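# Set the orange cup upright inside the black bowl

## Task

Put the orange cup into the black bowl so that it stands upright with its open end pointing up.

## Robot and tools

Robot: two arms on one table. left_arm carries a left hand and stands at (-0.019, +0.286, 0) m in the scene frame; right_arm carries a right hand and stands at (-0.038, -0.336, 0) m. Both bases are turned almost not at all about z. A camera stand sits behind them. Loose objects may get a brief outside nudge.

Frames: the scene frame has its origin at table-top height, halfway between the nominal bases, with +z up, +x out over the table and left_arm on the +y side. These side names are not image sides. Each arm reports and takes its hand poses in its own base frame, whose axes are nearly parallel to the scene axes. Fixed cameras and the table use the scene frame.

Hand point: a point fixed to the palm, 0.05 m in front of it and 0.15 m from the wrist face. Its +z runs along the straight fingers and +y out of the palm. +x runs across the palm away from the thumb on the right hand and toward the thumb on the left hand. Straight fingers reach 0.06-0.07 m past the point, about 0.06 m behind it along -y. A wrist bracket on the little-finger side can strike things. Readings may be off by a few cm, and an arm often rests 1-3 cm (up to 5 cm) short, usually low, without touching anything.

Row layout (execute_actions and move): one flat list of 28 numbers, each in [-1, 1], always for both arms. Numbers 1-14 are left_arm: dx, dy, dz, rx, ry, rz, then little, ring, middle, index, thumb_bend, thumb_turn, force_limit, speed. Numbers 15-28 are the same fourteen for right_arm.
- dx, dy, dz are offsets, not poses, along that arm's base axes, counted from its Hand target as it stood when the action or move began; 1.0 = 0.6 m. A translation longer than 1.0 is scaled down.
- rx, ry, rz form one rotation vector offset (1.0 = 180 degrees), turning about the Hand target position. Each step the controller caps orientation at 40 degrees from the measured one.
- Six zeros re-request the current Hand target.
- The finger and thumb numbers are absolute targets. +1 means open or straight and -1 means curled. For thumb_turn, +1 puts the thumb beside the palm and -1 opposite the fingers.
- force_limit runs linearly from about 0 N at -1 to 10 N at +1 (15 N for both thumb motors).
- speed rises from near zero at -1 to full at +0.48 and stays full up to +1. At full speed a whole finger stroke takes 0.49 s.
- No value means keep as is. To leave a hand alone, resend the eight numbers of its last executed row. If none has run yet, send its hand_measured plus hand_force_limit and hand_speed.

Tools:
- execute_actions(actions, cameras): actions is a list of actions. Each action is a list of up to 15 rows, one per 1/30 s step; a short one repeats its last row. Every row in one action counts from that action's start pose, so repeating an offset in a new action moves further. An empty list returns camera images. cameras takes names (cam_high, cam_left_wrist, cam_right_wrist), ["all"] or []. An unknown name voids the call.
- move(target, speed, blend, blocking, cameras): target is one 28-number row or a list of up to 15 rows. All rows are offsets from the same starting Hand targets, not chained. speed is m/s, 0.002-4.3, default 0.25; turning is capped at twice that in rad/s. It may be one value or one per target. blend is in m, 0 by default, meaning stop at each target. The whole move is capped at 10 s. Hand numbers of later targets are sent on arrival there. blocking=false returns after about 0.5 s while motion continues. Faster moves stray more and hit harder.
- wait(seconds 0-10): holds the last commands; it returns early if a running move ends.
- stop(): brakes a running move.
- zoom_image(camera, region [x0,y0,x1,y1] pixels, at most 504 by 504): enlarges part of that camera's newest image.
- show_instructions(): shows the reference pages.
- finished_scene(scene=1): ends the scene for good. The cup must stay in place without the robot.

Results: end_effector_position (m) and end_effector_quat_wxyz per arm, in its base frame. Hand target is the last commanded pose after clipping, and the next offsets count from it. There are joint positions, velocities and torques. hand_measured, hand_stopped_by (moving, target, force, stalled, fault) and hand_load_n each give six values in motor order. hand_load_n is positive when the finger is pushed open, and a drop to about 0 means the grip was lost. A move adds a move: line with done, off_target, moving, held or fault, plus limits such as paced or held. MOTOR HOT warns before a 100 °C fault that drops the arm for 30-60 s.

Gripping: with thumb_turn at -1, the hand closes around objects about 0.035-0.065 m thick. A motor starts only when its target changes by 0.002 or more. It stops at force_limit, then locks. For a soft grip, close with speed -0.94 or lower. To squeeze harder, raise force_limit and send a more-closed target. To loosen, send a more-open one.

Avoid: letting anything leave the table, dropping or releasing the cup while it moves, fast impacts, hard pushes on the table or bowl, overloading fingers, and any contact between the two arms, including one hand closing on the other. Do not steer a hand close past its own base, and avoid long stretched holds that heat motors. To release a press, command a target back on the near side of the hand point. The scene keeps running while you think.

Each tool is called after ">>>" as name(argument=value, ...), one argument or row to a line, values as JSON.

Reference images:

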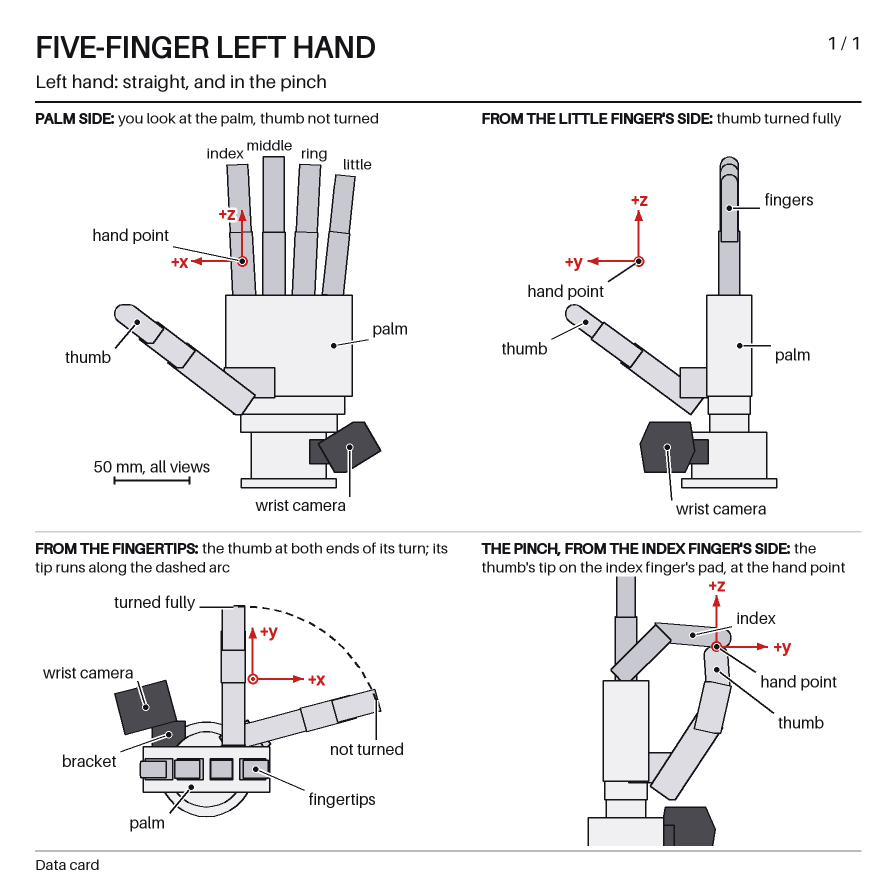

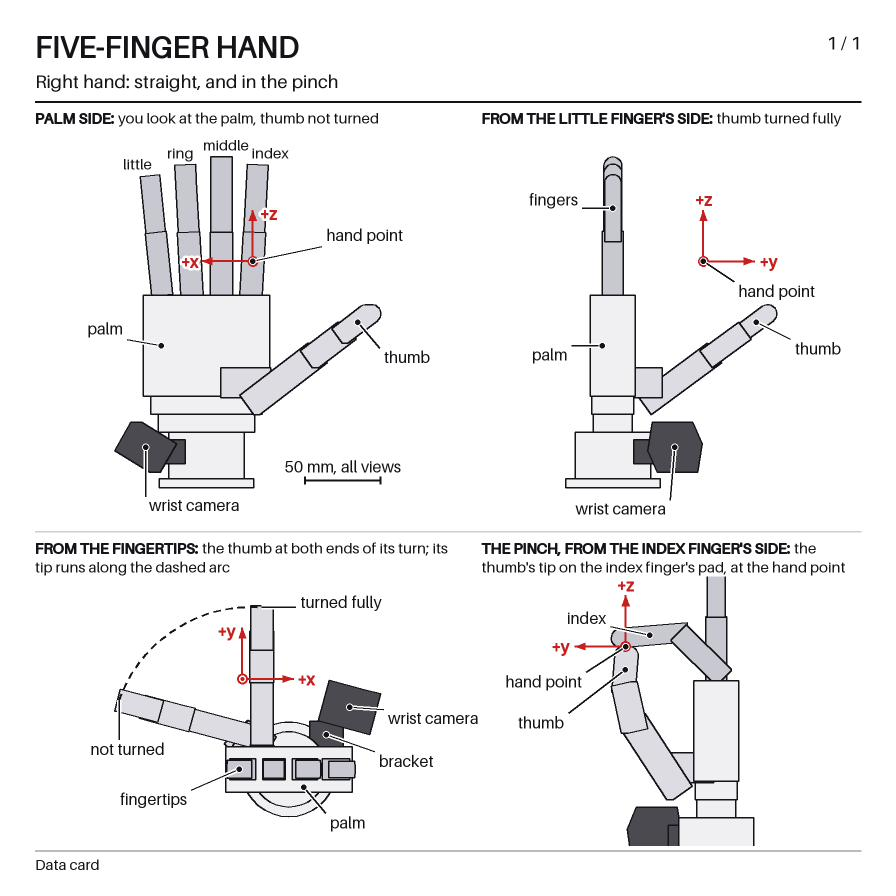

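## Session

>>> execute_actions(
  actions=[],
)

Scene clock: 0.00 s.
left_arm: end_effector_position=(+0.4377, +0.2796, +0.2108) hand_measured=(+1.000, +1.000, +1.000, +1.000, +1.000, +1.000) hand_load_n=(+0.0, +0.0, +0.0, +0.0, +0.0, +0.0) hand_stopped_by=(target, target, target, target, target, target) hand_force_limit=0.00 hand_speed=-0.80 end_effector_quat_wxyz=(+0.254, -0.586, +0.754, -0.150) | right_arm: end_effector_position=(+0.2687, +0.3743, +0.1557) hand_measured=(+1.000, +1.000, +1.000, +1.000, +1.000, +1.000) hand_load_n=(+0.0, +0.0, +0.0, +0.0, +0.0, +0.0) hand_stopped_by=(target, target, target, target, target, target) hand_force_limit=0.00 hand_speed=-0.80 end_effector_quat_wxyz=(+0.479, -0.231, +0.828, +0.177)
Joint positions: left_arm=[0.631 1.484 1.377 -0.925 0.277 0.804] | right_arm=[0.968 1.087 0.397 0.166 0.299 1.821]
Joint velocities: within noise
Joint torques (N m): no reading
Heat: left arm: hottest waist 29 °C; right arm: hottest elbow 30 °C.
Hand target: left_arm +0.4452, +0.2851, +0.2256; +0.270, -0.582, +0.752, -0.151 | right_arm +0.2723, +0.3796, +0.1651; +0.485, -0.229, +0.824, +0.182

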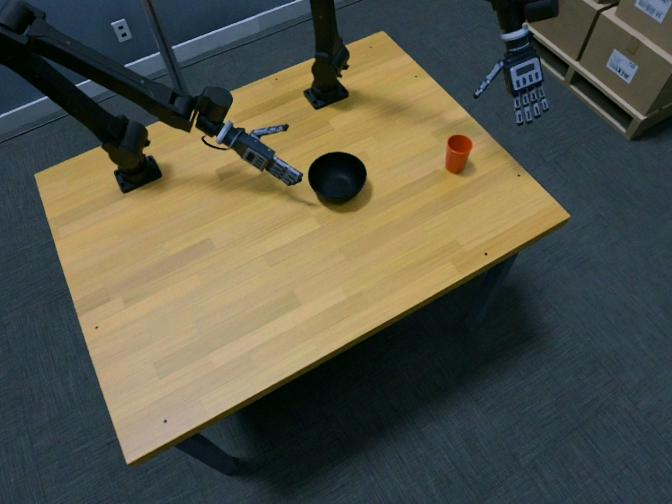

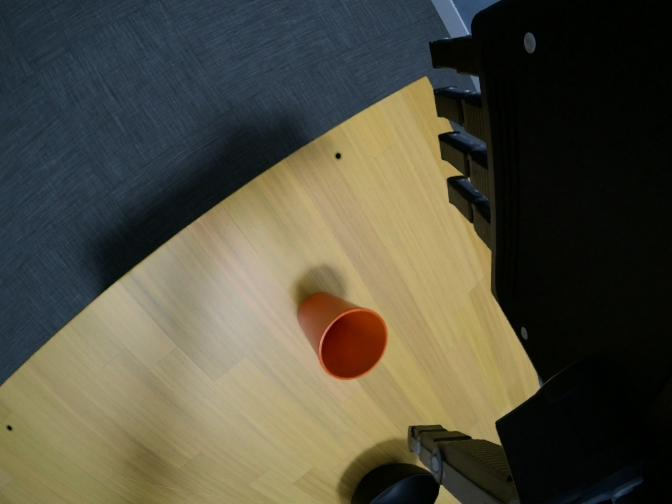

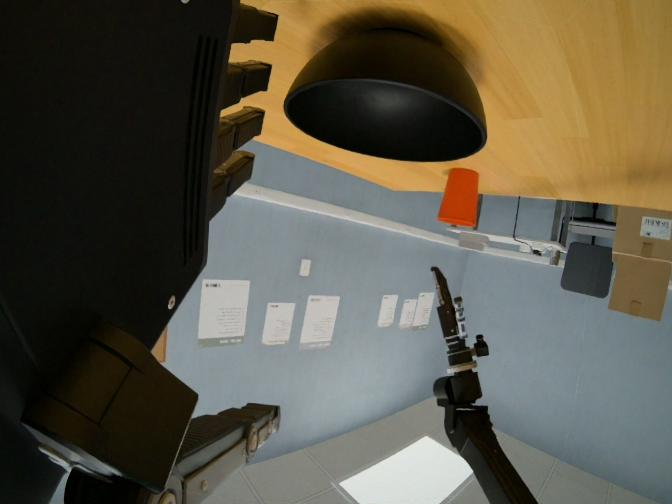

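>>> zoom_image(
  camera="cam_high",
  region=[280, 60, 580, 260],
)

>>> zoom_image(
  camera="cam_left_wrist",
  region=[200, 200, 504, 504],
)

Scaled by 1.680 from the camera's 672x504 image, which has a finer 960x720 frame.

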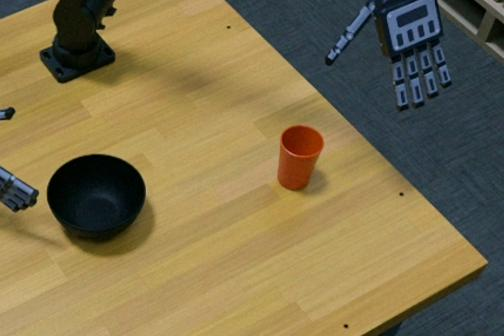

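Scaled by 1.658 from the camera's 672x504 image, which has a finer 960x720 frame.

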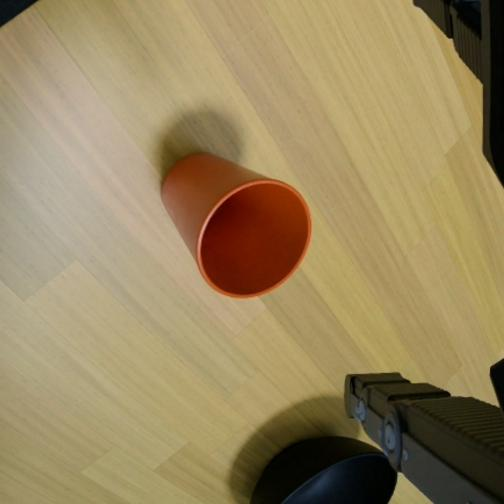

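>>> move(
  target=[0.0, -0.2017, -0.018, -0.0685, -0.0692, 0.1662, 1, 1, 1, 1, 1, -1, 0, 0, 0.13, -0.467, 0.092, 0, 0, -0.15, 1, 1, 1, 1, 1, 1, 0.0, -0.8],
  cameras=["all"],
)

Scene clock: 198.17 s.
left_arm: end_effector_position=(+0.4415, +0.1693, +0.2092) hand_measured=(+1.000, +1.000, +1.000, +1.000, +1.000, -1.000) hand_load_n=(+0.0, +0.0, +0.0, +0.0, +0.0, +0.0) hand_stopped_by=(target, target, target, target, target, target) hand_force_limit=0.00 hand_speed=0.00 end_effector_quat_wxyz=(-0.307, +0.765, -0.526, +0.208) | right_arm: end_effector_position=(+0.3448, +0.1028, +0.2004) hand_measured=(+1.000, +1.000, +1.000, +1.000, +1.000, +1.000) hand_load_n=(+0.0, +0.0, +0.0, +0.0, +0.0, +0.0) hand_stopped_by=(target, target, target, target, target, target) hand_force_limit=0.00 hand_speed=-0.80 end_effector_quat_wxyz=(+0.501, -0.031, +0.862, +0.067)
Joint positions: left_arm=[0.445 1.222 1.052 -0.642 0.049 0.058] | right_arm=[0.092 0.547 0.321 -0.286 -0.066 1.631]
Joint torques (N m): left_arm=[-1.44 -7.82 10.71 2.14 -0.15 -0.01] | right_arm=[-0.32 0.26 13.72 1.46 -0.19 -0.13]
Heat: left arm: hottest elbow 43 °C; right arm: hottest elbow 40 °C.
Hand target: left_arm +0.4452, +0.1640, +0.2146; -0.315, +0.761, -0.524, +0.217 | right_arm +0.3504, +0.0994, +0.2201; +0.514, -0.030, +0.855, +0.064
Off the commanded pose: left_arm 0.008 m, 1 deg | right_arm 0.021 m, 2 deg.
move: off_target (right_arm)

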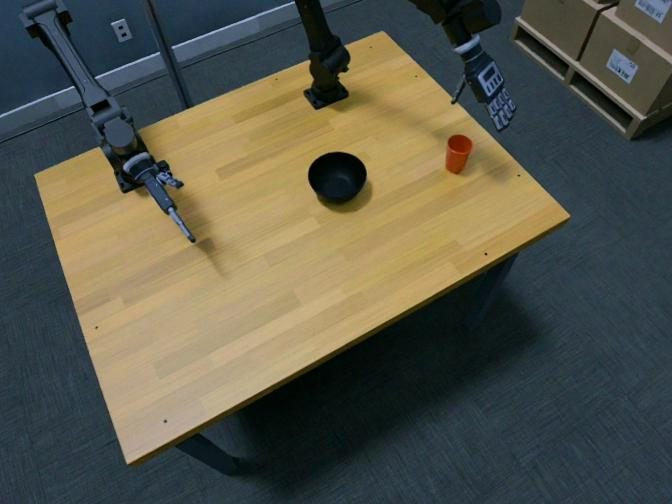

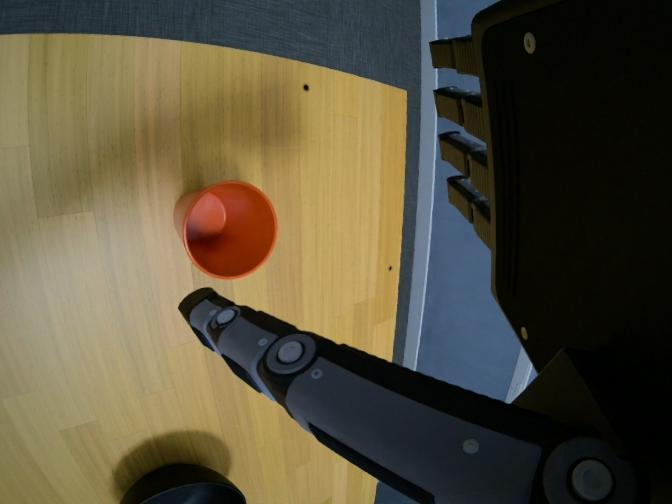

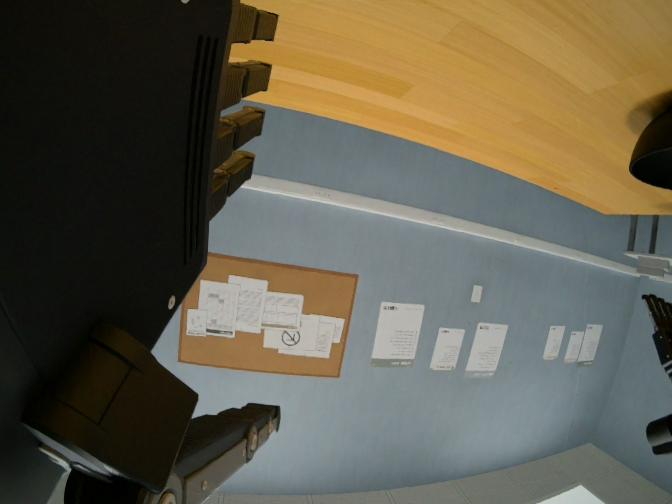

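>>> zoom_image(
  camera="cam_high",
  region=[400, 30, 550, 190],
)

Scaled by 3.150 from the camera's 672x504 image, which has a finer 960x720 frame.

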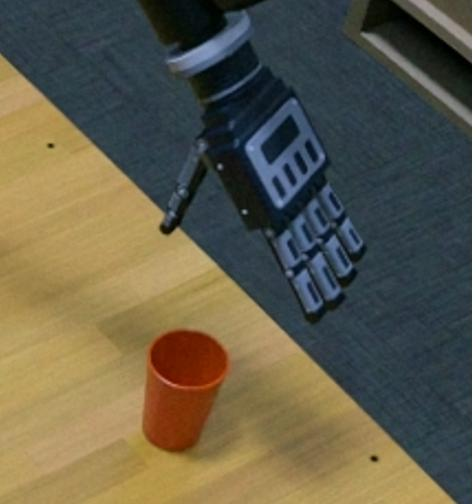

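>>> move(
  target=[-0.012, -0.0167, -0.1577, 0, 0, 0, 1, 1, 1, 1, 1, -1, 0, 0, 0, 0, 0, 0, 0, 0, 1, 1, 1, 1, 1, 1, 0.0, -0.8],
  cameras=["cam_high", "cam_left_wrist"],
  speed=0.15,
)

>>> zoom_image(
  camera="cam_high",
  region=[400, 60, 550, 220],
)

Scene clock: 245.87 s.
left_arm: end_effector_position=(+0.4327, +0.1590, +0.1214) hand_measured=(+1.000, +1.000, +1.000, +1.000, +1.000, -1.000) hand_load_n=(+0.0, -0.5, +0.0, +0.0, +0.0, +0.0) hand_stopped_by=(target, target, target, target, target, target) hand_force_limit=0.00 hand_speed=0.00 end_effector_quat_wxyz=(-0.314, +0.763, -0.523, +0.212) | right_arm: end_effector_position=(+0.3448, +0.1028, +0.2004) hand_measured=(+1.000, +1.000, +1.000, +1.000, +1.000, +1.000) hand_load_n=(+0.0, +0.0, +0.0, +0.0, +0.0, +0.0) hand_stopped_by=(target, target, target, target, target, target) hand_force_limit=0.00 hand_speed=-0.80 end_effector_quat_wxyz=(+0.501, -0.031, +0.862, +0.067)
Joint positions: left_arm=[0.43 1.253 0.831 -0.374 0.037 0.046] | right_arm=[0.092 0.547 0.321 -0.286 -0.066 1.63]
Joint torques (N m): left_arm=[-1.55 -6.24 10.3 2.17 -0.16 -0.03] | right_arm=[-0.32 0.26 13.72 1.46 -0.19 -0.14]
Heat: left arm: hottest elbow 39 °C; right arm: hottest elbow 40 °C.
Hand target: left_arm +0.4380, +0.1540, +0.1201; -0.316, +0.761, -0.524, +0.217 | right_arm +0.3504, +0.0994, +0.2201; +0.514, -0.030, +0.855, +0.064
Off the commanded pose: left_arm 0.007 m, 1 deg | right_arm 0.021 m, 2 deg.
move: off_target (right_arm)
Images, in order (width x height): cam_high 672x504, cam_left_wrist 672x504.

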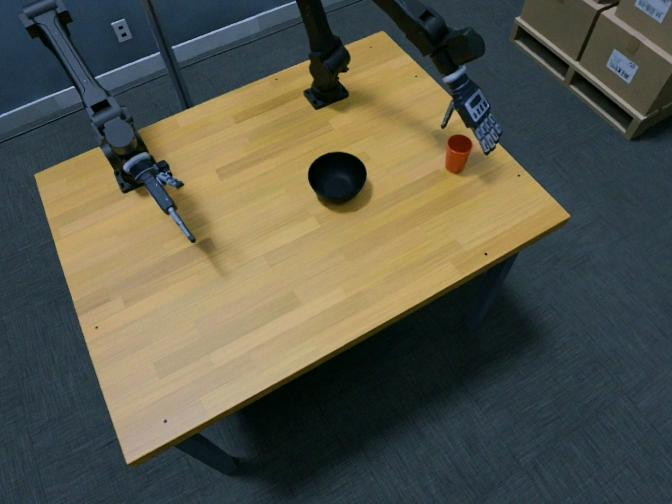

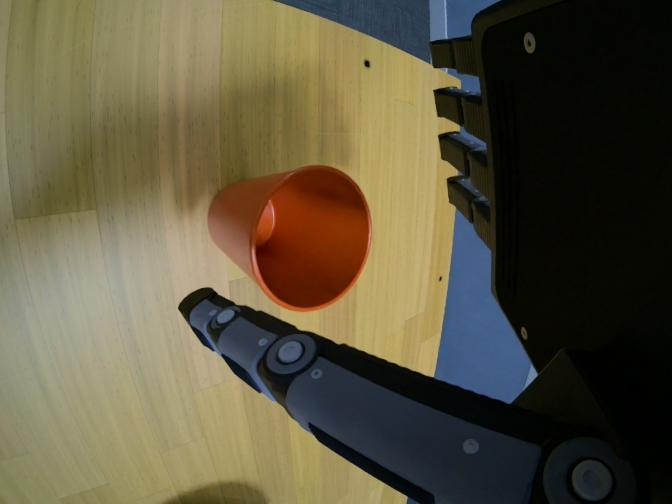

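Scaled by 3.150 from the camera's 672x504 image, which has a finer 960x720 frame.

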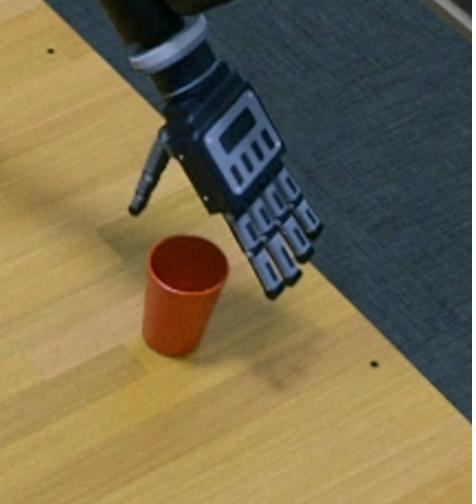

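>>> move(
  target=[0.0042, -0.0038, -0.089, 0, 0, 0, 1, 1, 1, 1, 1, -1, 0, 0, 0, 0, 0, 0, 0, 0, 1, 1, 1, 1, 1, 1, 0.0, -0.8],
  cameras=["cam_high", "cam_left_wrist"],
  speed=0.08,
)

>>> zoom_image(
  camera="cam_high",
  region=[400, 60, 550, 220],
)

Scene clock: 259.63 s.
left_arm: end_effector_position=(+0.4364, +0.1575, +0.0701) hand_measured=(+1.000, +1.000, +1.000, +1.000, +1.000, -1.000) hand_load_n=(+0.0, +0.0, +0.0, +0.0, +0.0, +0.0) hand_stopped_by=(target, target, target, target, target, target) hand_force_limit=0.00 hand_speed=0.00 end_effector_quat_wxyz=(-0.316, +0.763, -0.523, +0.213) | right_arm: end_effector_position=(+0.3448, +0.1028, +0.2004) hand_measured=(+1.000, +1.000, +1.000, +1.000, +1.000, +1.000) hand_load_n=(+0.5, +0.0, +0.0, +0.0, +0.0, +0.0) hand_stopped_by=(target, target, target, target, target, target) hand_force_limit=0.00 hand_speed=-0.80 end_effector_quat_wxyz=(+0.501, -0.031, +0.862, +0.067)
Joint positions: left_arm=[0.422 1.337 0.75 -0.203 0.031 0.04] | right_arm=[0.092 0.547 0.321 -0.286 -0.066 1.63]
Joint torques (N m): left_arm=[-1.55 -6.48 9.36 2.14 -0.16 -0.04] | right_arm=[-0.38 0.26 13.74 1.47 -0.19 -0.14]
Heat: left arm: hottest elbow 40 °C; right arm: hottest elbow 41 °C.
Hand target: left_arm +0.4405, +0.1519, +0.0668; -0.316, +0.761, -0.524, +0.217 | right_arm +0.3504, +0.0994, +0.2201; +0.514, -0.030, +0.855, +0.064
Off the commanded pose: left_arm 0.008 m, 1 deg | right_arm 0.021 m, 2 deg.
move: off_target (right_arm)
Images, in order (width x height): cam_high 672x504, cam_left_wrist 672x504.

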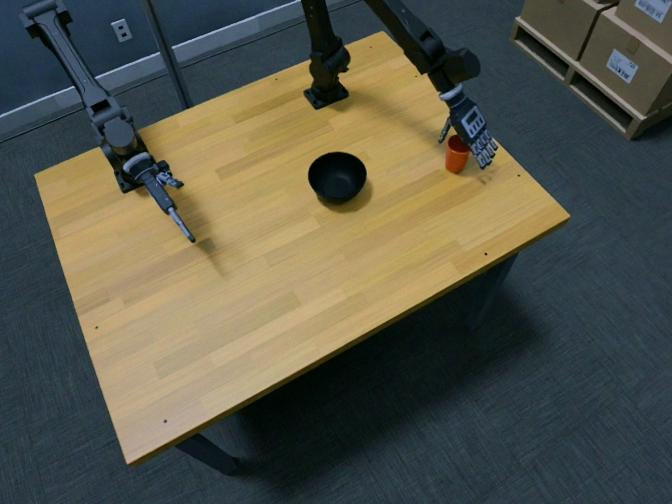

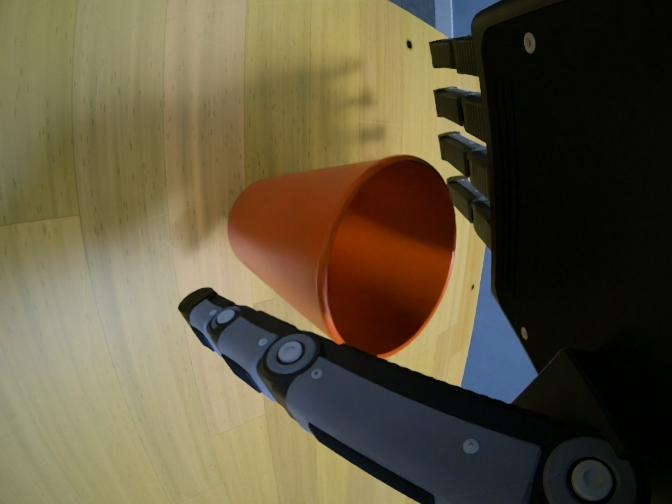

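Scaled by 3.150 from the camera's 672x504 image, which has a finer 960x720 frame.

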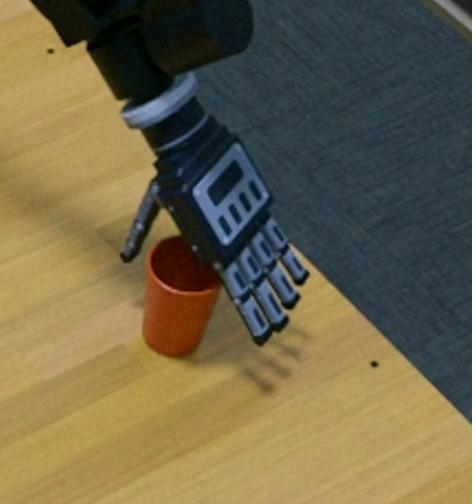

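>>> move(
  target=[0, 0, 0, 0, 0, 0, 1, 1, 0.6, 0.6, 0.75, -1, -0.5, -0.6, 0, 0, 0, 0, 0, 0, 1, 1, 1, 1, 1, 1, 0.0, -0.8],
  cameras=["cam_high", "cam_left_wrist"],
  speed=0.08,
)

>>> zoom_image(
  camera="cam_high",
  region=[420, 80, 520, 190],
)

Scene clock: 286.37 s.
left_arm: end_effector_position=(+0.4364, +0.1575, +0.0701) hand_measured=(+1.000, +1.000, +0.600, +0.600, +0.750, -1.000) hand_load_n=(+0.0, +0.0, +0.0, +0.0, -0.5, +0.0) hand_stopped_by=(target, target, target, target, target, target) hand_force_limit=-0.50 hand_speed=-0.60 end_effector_quat_wxyz=(-0.316, +0.763, -0.523, +0.213) | right_arm: end_effector_position=(+0.3448, +0.1028, +0.2004) hand_measured=(+1.000, +1.000, +1.000, +1.000, +1.000, +1.000) hand_load_n=(+0.0, +0.0, +0.0, +0.0, +0.0, +0.0) hand_stopped_by=(target, target, target, target, target, target) hand_force_limit=0.00 hand_speed=-0.80 end_effector_quat_wxyz=(+0.501, -0.031, +0.862, +0.067)
Joint positions: left_arm=[0.422 1.337 0.75 -0.203 0.031 0.039] | right_arm=[0.092 0.547 0.321 -0.286 -0.066 1.63]
Joint torques (N m): left_arm=[-1.55 -6.48 9.35 2.15 -0.16 -0.03] | right_arm=[-0.38 0.21 13.74 1.46 -0.19 -0.14]
Heat: left arm: hottest elbow 38 °C; right arm: hottest elbow 42 °C.
Hand target: left_arm +0.4405, +0.1519, +0.0668; -0.316, +0.761, -0.524, +0.217 | right_arm +0.3504, +0.0994, +0.2201; +0.514, -0.030, +0.855, +0.064
Off the commanded pose: left_arm 0.008 m, 1 deg | right_arm 0.021 m, 2 deg.
move: off_target (right_arm)
Images, in order (width x height): cam_high 672x504, cam_left_wrist 672x504.

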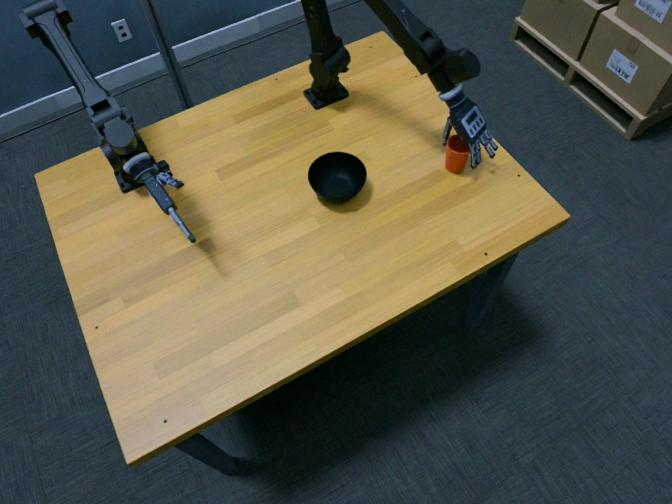

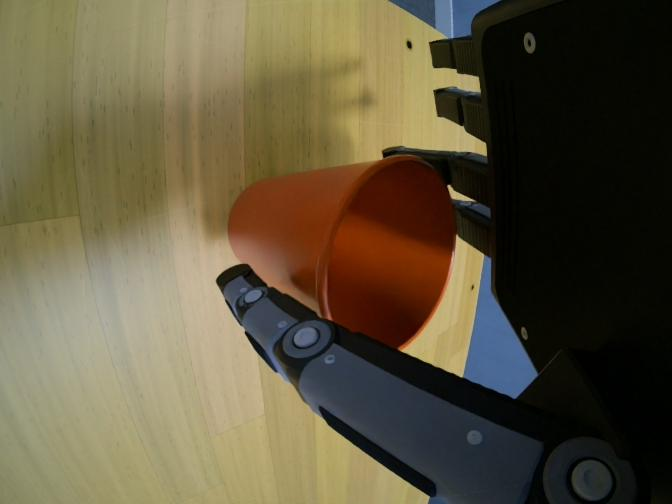

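Scaled by 4.582 from the camera's 672x504 image, which has a finer 960x720 frame.

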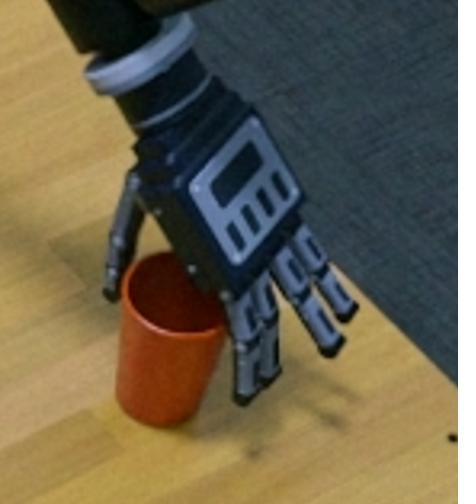

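>>> move(
  target=[
    [0, 0, 0, 0, 0, 0, 1, 1, 0.48, 0.48, 0.75, -1, -0.5, -0.85, 0, 0, 0, 0, 0, 0, 1, 1, 1, 1, 1, 1, 0.0, -0.8],
    [0, 0, 0, 0, 0, 0, 1, 1, 0.05, 0.05, 0.2, -1, -0.5, -0.92, 0, 0, 0, 0, 0, 0, 1, 1, 1, 1, 1, 1, 0.0, -0.8],
  ],
  cameras=["cam_high", "cam_left_wrist"],
  speed=0.08,
)

>>> zoom_image(
  camera="cam_high",
  region=[420, 80, 520, 190],
)

Scene clock: 294.57 s.
left_arm: end_effector_position=(+0.4365, +0.1573, +0.0701) hand_measured=(+1.000, +1.000, +0.272, +0.288, +0.656, -1.000) hand_load_n=(+0.0, +0.0, +4.0, +3.0, +6.0, +0.5) hand_stopped_by=(target, target, force, force, force, target) hand_force_limit=-0.50 hand_speed=-0.92 end_effector_quat_wxyz=(-0.316, +0.763, -0.523, +0.213) | right_arm: end_effector_position=(+0.3448, +0.1028, +0.2004) hand_measured=(+1.000, +1.000, +1.000, +1.000, +1.000, +1.000) hand_load_n=(+0.0, +0.0, +0.0, +0.0, +0.0, +0.0) hand_stopped_by=(target, target, target, target, target, target) hand_force_limit=0.00 hand_speed=-0.80 end_effector_quat_wxyz=(+0.501, -0.031, +0.862, +0.067)
Joint positions: left_arm=[0.421 1.337 0.75 -0.203 0.031 0.039] | right_arm=[0.092 0.547 0.321 -0.286 -0.066 1.63]
Joint torques (N m): left_arm=[-1.55 -6.53 9.35 2.17 -0.16 -0.03] | right_arm=[-0.32 0.21 13.74 1.43 -0.19 -0.14]
Heat: left arm: hottest elbow 37 °C; right arm: hottest elbow 42 °C.
Hand target: left_arm +0.4406, +0.1517, +0.0668; -0.316, +0.761, -0.524, +0.217 | right_arm +0.3504, +0.0994, +0.2201; +0.514, -0.030, +0.855, +0.064
Off the commanded pose: left_arm 0.008 m, 0 deg | right_arm 0.021 m, 2 deg.
move: off_target (right_arm)
Images, in order (width x height): cam_high 672x504, cam_left_wrist 672x504.

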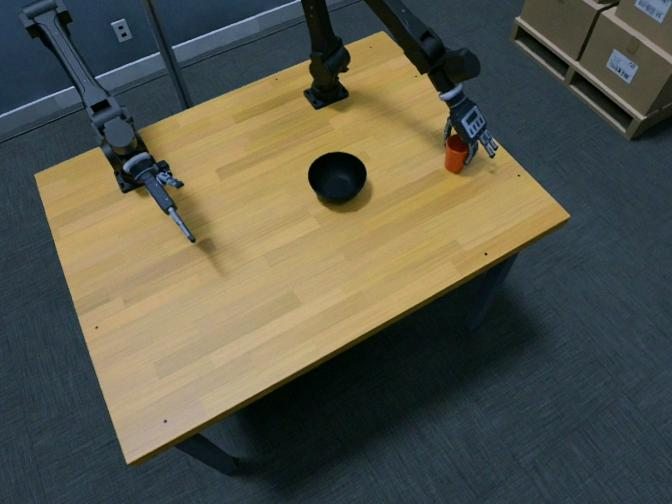

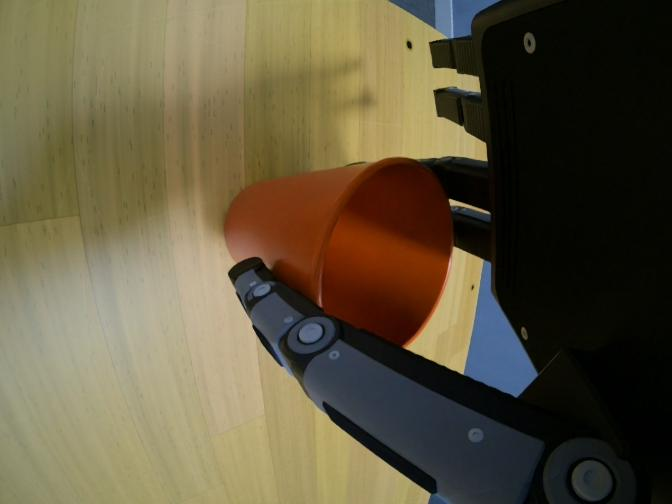

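Scaled by 4.582 from the camera's 672x504 image, which has a finer 960x720 frame.

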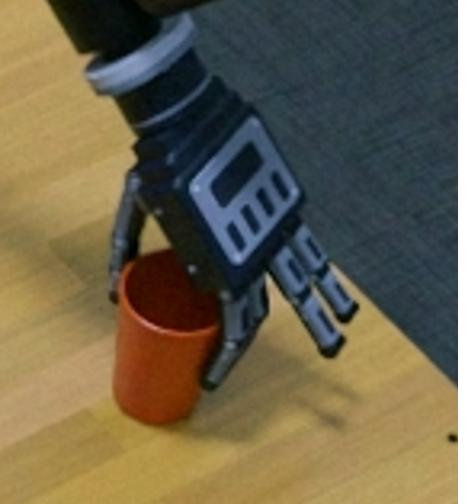

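>>> move(
  target=[0, 0, 0.19, 0, 0, 0, 1, 1, 0.05, 0.05, 0.2, -1, -0.5, -0.92, 0, 0, 0, 0, 0, 0, 1, 1, 1, 1, 1, 1, 0.0, -0.8],
  cameras=["cam_high", "cam_left_wrist"],
  speed=0.1,
)

>>> zoom_image(
  camera="cam_high",
  region=[290, 130, 390, 230],
)

>>> zoom_image(
  camera="cam_high",
  region=[400, 60, 520, 190],
)

Scene clock: 300.57 s.
left_arm: end_effector_position=(+0.4185, +0.1492, +0.1457) hand_measured=(+1.000, +1.000, +0.272, +0.288, +0.656, -1.000) hand_load_n=(+0.0, +0.0, +4.5, +3.0, +5.5, +0.5) hand_stopped_by=(target, target, force, force, force, target) hand_force_limit=-0.50 hand_speed=-0.92 end_effector_quat_wxyz=(-0.292, +0.772, -0.529, +0.198) | right_arm: end_effector_position=(+0.3448, +0.1028, +0.2004) hand_measured=(+1.000, +1.000, +1.000, +1.000, +1.000, +1.000) hand_load_n=(+0.5, +0.0, +0.0, +0.0, +0.0, +0.0) hand_stopped_by=(target, target, target, target, target, target) hand_force_limit=0.00 hand_speed=-0.80 end_effector_quat_wxyz=(+0.501, -0.031, +0.862, +0.067)
Joint positions: left_arm=[0.421 1.207 0.883 -0.527 0.031 0.039] | right_arm=[0.092 0.547 0.321 -0.286 -0.066 1.63]
Joint torques (N m): left_arm=[-1.55 -6.95 16.62 1.35 -0.12 -0.03] | right_arm=[-0.32 0.21 13.71 1.46 -0.19 -0.14]
Heat: left arm: hottest elbow 38 °C; right arm: hottest elbow 42 °C.
Hand target: left_arm +0.4406, +0.1517, +0.1808; -0.316, +0.761, -0.524, +0.217 | right_arm +0.3504, +0.0994, +0.2201; +0.514, -0.030, +0.855, +0.064
Off the commanded pose: left_arm 0.042 m, 4 deg | right_arm 0.021 m, 2 deg.
move: off_target (left_arm, right_arm)
Images, in order (width x height): cam_high 672x504, cam_left_wrist 672x504.

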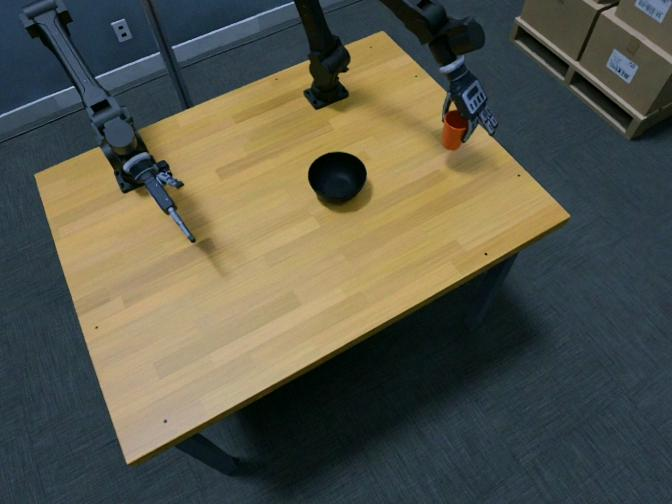

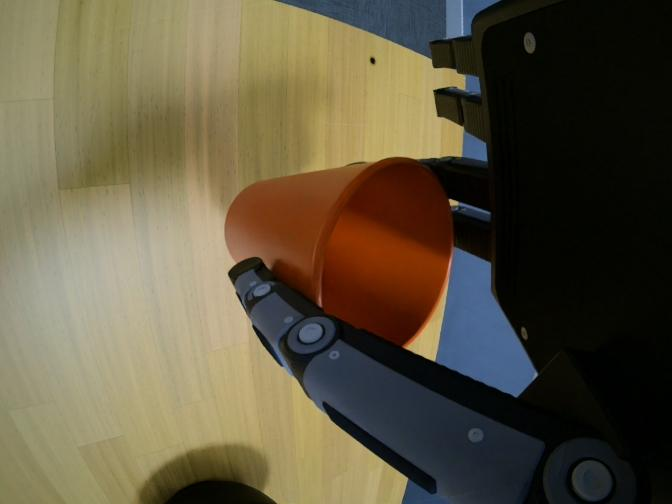

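Scaled by 5.040 from the camera's 672x504 image, which has a finer 960x720 frame.

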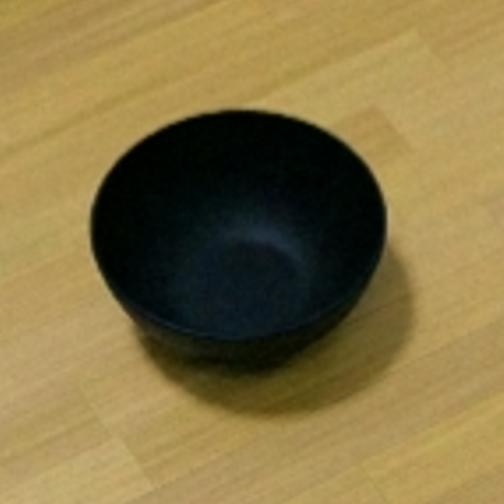

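Scaled by 3.877 from the camera's 672x504 image, which has a finer 960x720 frame.

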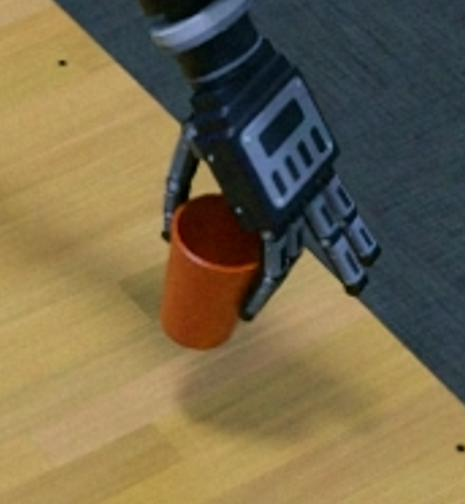

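>>> move(
  target=[
    [0, 0, 0.067, 0, 0, 0, 1, 1, 0.05, 0.05, 0.2, -1, -0.5, -0.92, 0, 0, 0, 0, 0, 0, 1, 1, 1, 1, 1, 1, 0.0, -0.8],
    [-0.168, -0.523, 0.065, 0, 0, -0.25, 1, 1, 0.05, 0.05, 0.2, -1, -0.5, -0.92, 0, 0, 0, 0, 0, 0, 1, 1, 1, 1, 1, 1, 0.0, -0.8],
  ],
  cameras=["cam_high", "cam_left_wrist"],
  speed=[0.1, 0.2],
  blend=[0.02, 0],
)

>>> zoom_image(
  camera="cam_high",
  region=[270, 80, 430, 240],
)

Scene clock: 323.77 s.
left_arm: end_effector_position=(+0.3416, -0.1576, +0.2185) hand_measured=(+1.000, +1.000, +0.272, +0.288, +0.656, -1.000) hand_load_n=(+0.0, +0.0, +4.0, +3.0, +5.5, +0.5) hand_stopped_by=(target, target, force, force, force, target) hand_force_limit=-0.50 hand_speed=-0.92 end_effector_quat_wxyz=(+0.211, -0.503, +0.775, -0.318) | right_arm: end_effector_position=(+0.3448, +0.1028, +0.2004) hand_measured=(+1.000, +1.000, +1.000, +1.000, +1.000, +1.000) hand_load_n=(+0.0, +0.0, +0.0, +0.0, +0.0, +0.0) hand_stopped_by=(target, target, target, target, target, target) hand_force_limit=0.00 hand_speed=-0.80 end_effector_quat_wxyz=(+0.501, -0.031, +0.862, +0.067)
Joint positions: left_arm=[-0.331 0.928 0.867 -0.728 0.056 0.066] | right_arm=[0.092 0.547 0.321 -0.286 -0.066 1.63]
Joint torques (N m): left_arm=[-1.38 -3.31 11.54 1.54 -0.14 -0.04] | right_arm=[-0.32 0.26 13.72 1.43 -0.2 -0.14]
Heat: left arm: hottest elbow 41 °C; right arm: hottest elbow 43 °C.
Hand target: left_arm +0.3398, -0.1621, +0.2197; +0.209, -0.503, +0.775, -0.321 | right_arm +0.3504, +0.0994, +0.2201; +0.514, -0.030, +0.855, +0.064
Off the commanded pose: left_arm 0.005 m, 0 deg | right_arm 0.021 m, 2 deg.
move: off_target (right_arm)
Images, in order (width x height): cam_high 672x504, cam_left_wrist 672x504.

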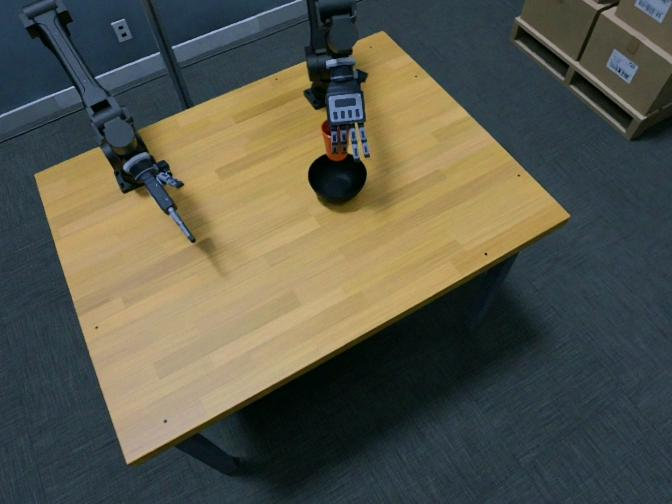

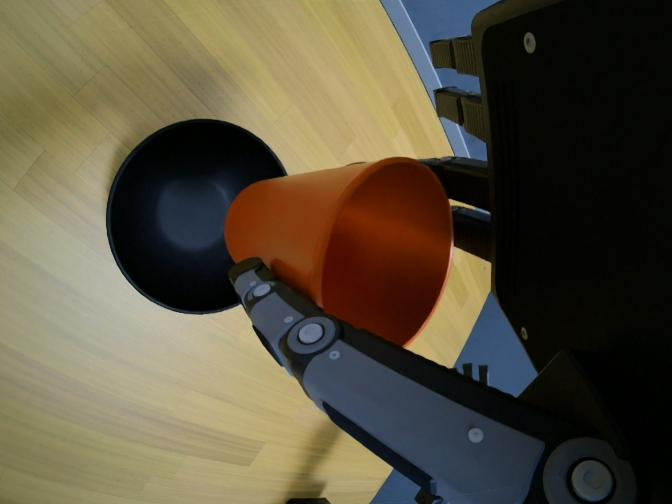

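Scaled by 3.150 from the camera's 672x504 image, which has a finer 960x720 frame.

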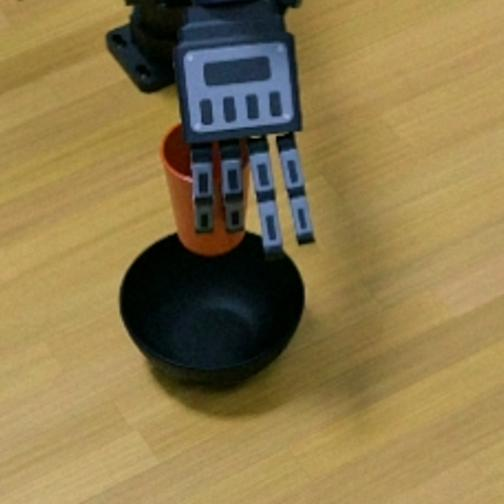

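>>> zoom_image(
  camera="cam_high",
  region=[305, 105, 375, 215],
)

Scaled by 4.582 from the camera's 672x504 image, which has a finer 960x720 frame.

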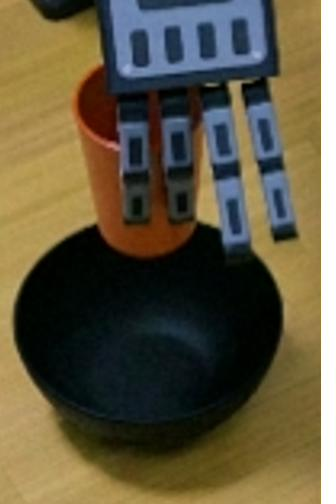

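>>> move(
  target=[-0.0233, 0.005, -0.13, 0, 0, 0, 1, 1, 0.05, 0.05, 0.2, -1, -0.5, -0.92, 0, 0, 0, 0, 0, 0, 1, 1, 1, 1, 1, 1, 0.0, -0.8],
  cameras=["cam_high", "cam_left_wrist"],
  speed=0.12,
)

>>> zoom_image(
  camera="cam_high",
  region=[305, 105, 375, 215],
)

>>> zoom_image(
  camera="cam_left_wrist",
  region=[60, 60, 500, 400],
)

Scene clock: 345.13 s.
left_arm: end_effector_position=(+0.3246, -0.1533, +0.1384) hand_measured=(+1.000, +1.000, +0.272, +0.288, +0.656, -1.000) hand_load_n=(+0.0, +0.0, +4.0, +3.0, +6.0, +0.5) hand_stopped_by=(target, target, force, force, force, target) hand_force_limit=-0.50 hand_speed=-0.92 end_effector_quat_wxyz=(+0.205, -0.506, +0.778, -0.311) | right_arm: end_effector_position=(+0.3448, +0.1028, +0.2004) hand_measured=(+1.000, +1.000, +1.000, +1.000, +1.000, +1.000) hand_load_n=(+0.0, +0.0, +0.0, +0.0, +0.0, +0.0) hand_stopped_by=(target, target, target, target, target, target) hand_force_limit=0.00 hand_speed=-0.80 end_effector_quat_wxyz=(+0.501, -0.031, +0.862, +0.067)
Joint positions: left_arm=[-0.336 0.928 0.662 -0.543 0.051 0.06] | right_arm=[0.092 0.547 0.321 -0.286 -0.066 1.63]
Joint torques (N m): left_arm=[-1.49 -3.31 10.78 2.25 -0.14 -0.04] | right_arm=[-0.38 0.26 13.74 1.43 -0.19 -0.14]
Heat: left arm: hottest elbow 40 °C; right arm: hottest elbow 43 °C.
Hand target: left_arm +0.3259, -0.1590, +0.1418; +0.209, -0.503, +0.775, -0.321 | right_arm +0.3504, +0.0994, +0.2201; +0.514, -0.030, +0.855, +0.064
Off the commanded pose: left_arm 0.007 m, 1 deg | right_arm 0.021 m, 2 deg.
move: off_target (right_arm)
Images, in order (width x height): cam_high 672x504, cam_left_wrist 672x504.

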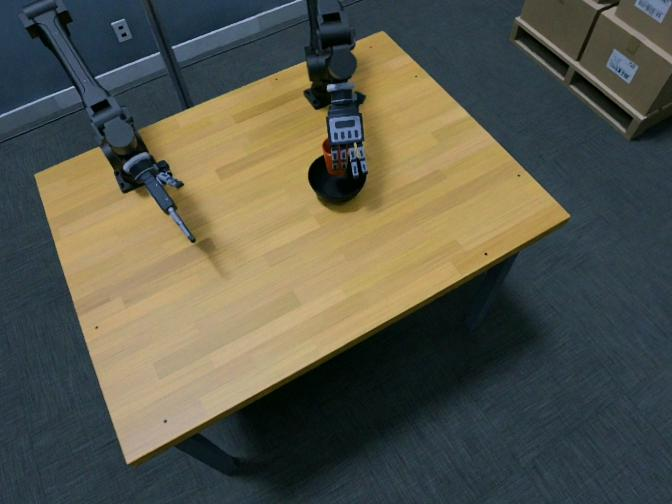

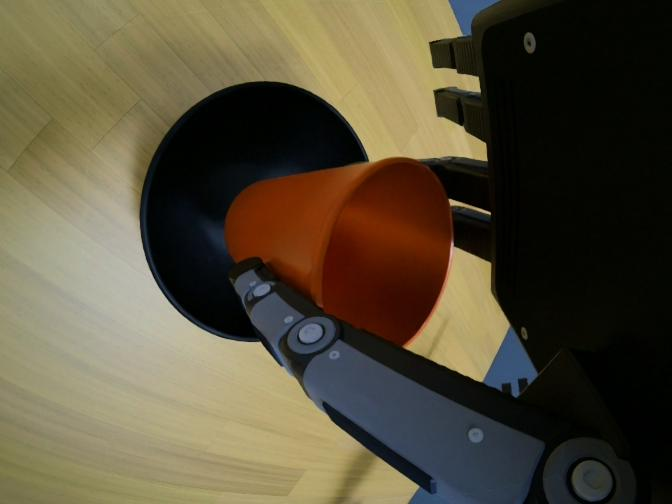

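Scaled by 4.582 from the camera's 672x504 image, which has a finer 960x720 frame.

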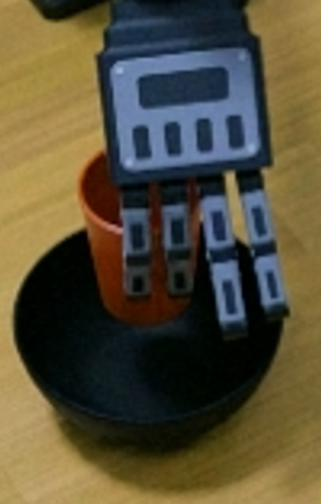

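Scaled by 1.145 from the camera's 672x504 image, which has a finer 960x720 frame.

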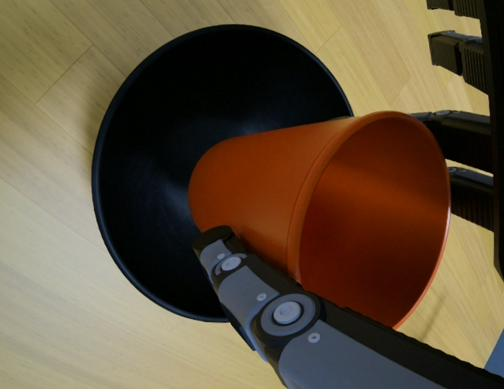

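>>> move(
  target=[0, 0.0017, -0.087, 0, 0, 0, 1, 1, 0.05, 0.05, 0.2, -1, -0.5, -0.92, 0, 0, 0, 0, 0, 0, 1, 1, 1, 1, 1, 1, 0.0, -0.8],
  cameras=["cam_high", "cam_left_wrist"],
  speed=0.08,
)

>>> zoom_image(
  camera="cam_high",
  region=[305, 105, 375, 215],
)

>>> zoom_image(
  camera="cam_left_wrist",
  region=[60, 60, 500, 400],
)

Scene clock: 358.60 s.
left_arm: end_effector_position=(+0.3246, -0.1532, +0.0905) hand_measured=(+1.000, +1.000, +0.272, +0.288, +0.656, -1.000) hand_load_n=(+0.0, +0.0, +4.0, +2.5, +6.0, +0.5) hand_stopped_by=(target, target, force, force, force, target) hand_force_limit=-0.50 hand_speed=-0.92 end_effector_quat_wxyz=(+0.209, -0.505, +0.776, -0.316) | right_arm: end_effector_position=(+0.3448, +0.1028, +0.2004) hand_measured=(+1.000, +1.000, +1.000, +1.000, +1.000, +1.000) hand_load_n=(+0.0, +0.0, +0.0, +0.0, -0.5, +0.0) hand_stopped_by=(target, target, target, target, target, target) hand_force_limit=0.00 hand_speed=-0.80 end_effector_quat_wxyz=(+0.501, -0.031, +0.862, +0.067)
Joint positions: left_arm=[-0.336 0.979 0.552 -0.368 0.051 0.06] | right_arm=[0.092 0.547 0.321 -0.286 -0.066 1.63]
Joint torques (N m): left_arm=[-1.2 -2.55 10.25 2.24 -0.05 -0.01] | right_arm=[-0.38 0.26 13.72 1.42 -0.19 -0.14]
Heat: left arm: hottest elbow 41 °C; right arm: hottest elbow 44 °C.
Hand target: left_arm +0.3259, -0.1579, +0.0895; +0.209, -0.503, +0.775, -0.321 | right_arm +0.3504, +0.0994, +0.2201; +0.514, -0.030, +0.855, +0.064
Off the commanded pose: left_arm 0.005 m, 1 deg | right_arm 0.021 m, 2 deg.
move: off_target (right_arm)
Images, in order (width x height): cam_high 672x504, cam_left_wrist 672x504.

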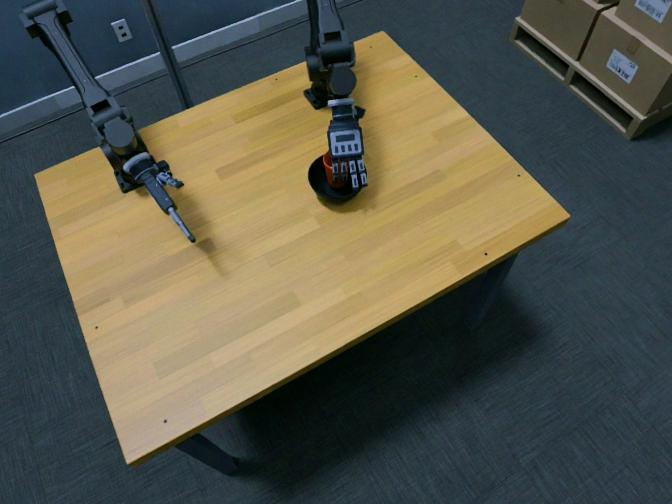

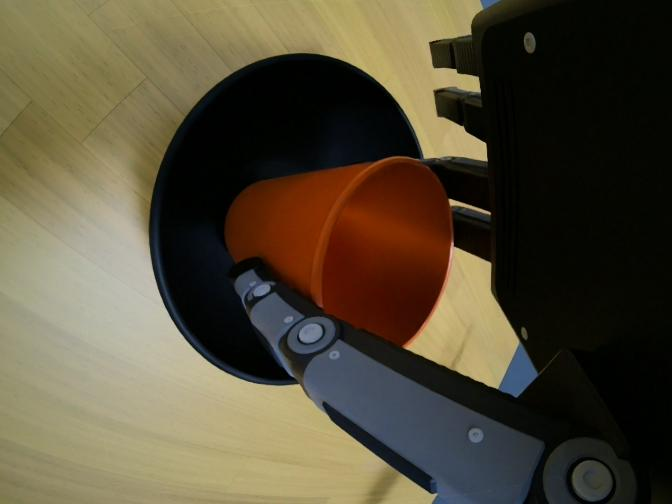

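Scaled by 4.582 from the camera's 672x504 image, which has a finer 960x720 frame.

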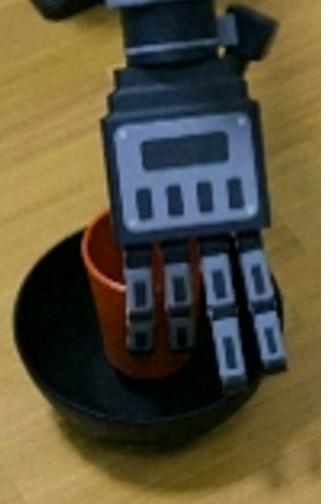

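Scaled by 1.145 from the camera's 672x504 image, which has a finer 960x720 frame.

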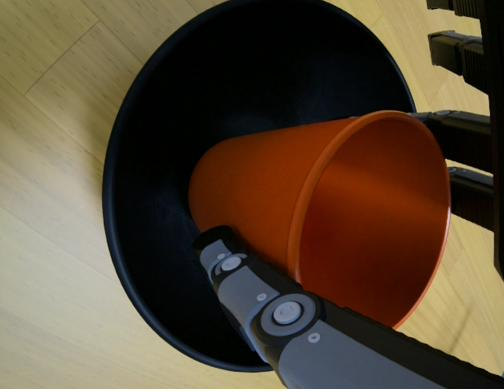

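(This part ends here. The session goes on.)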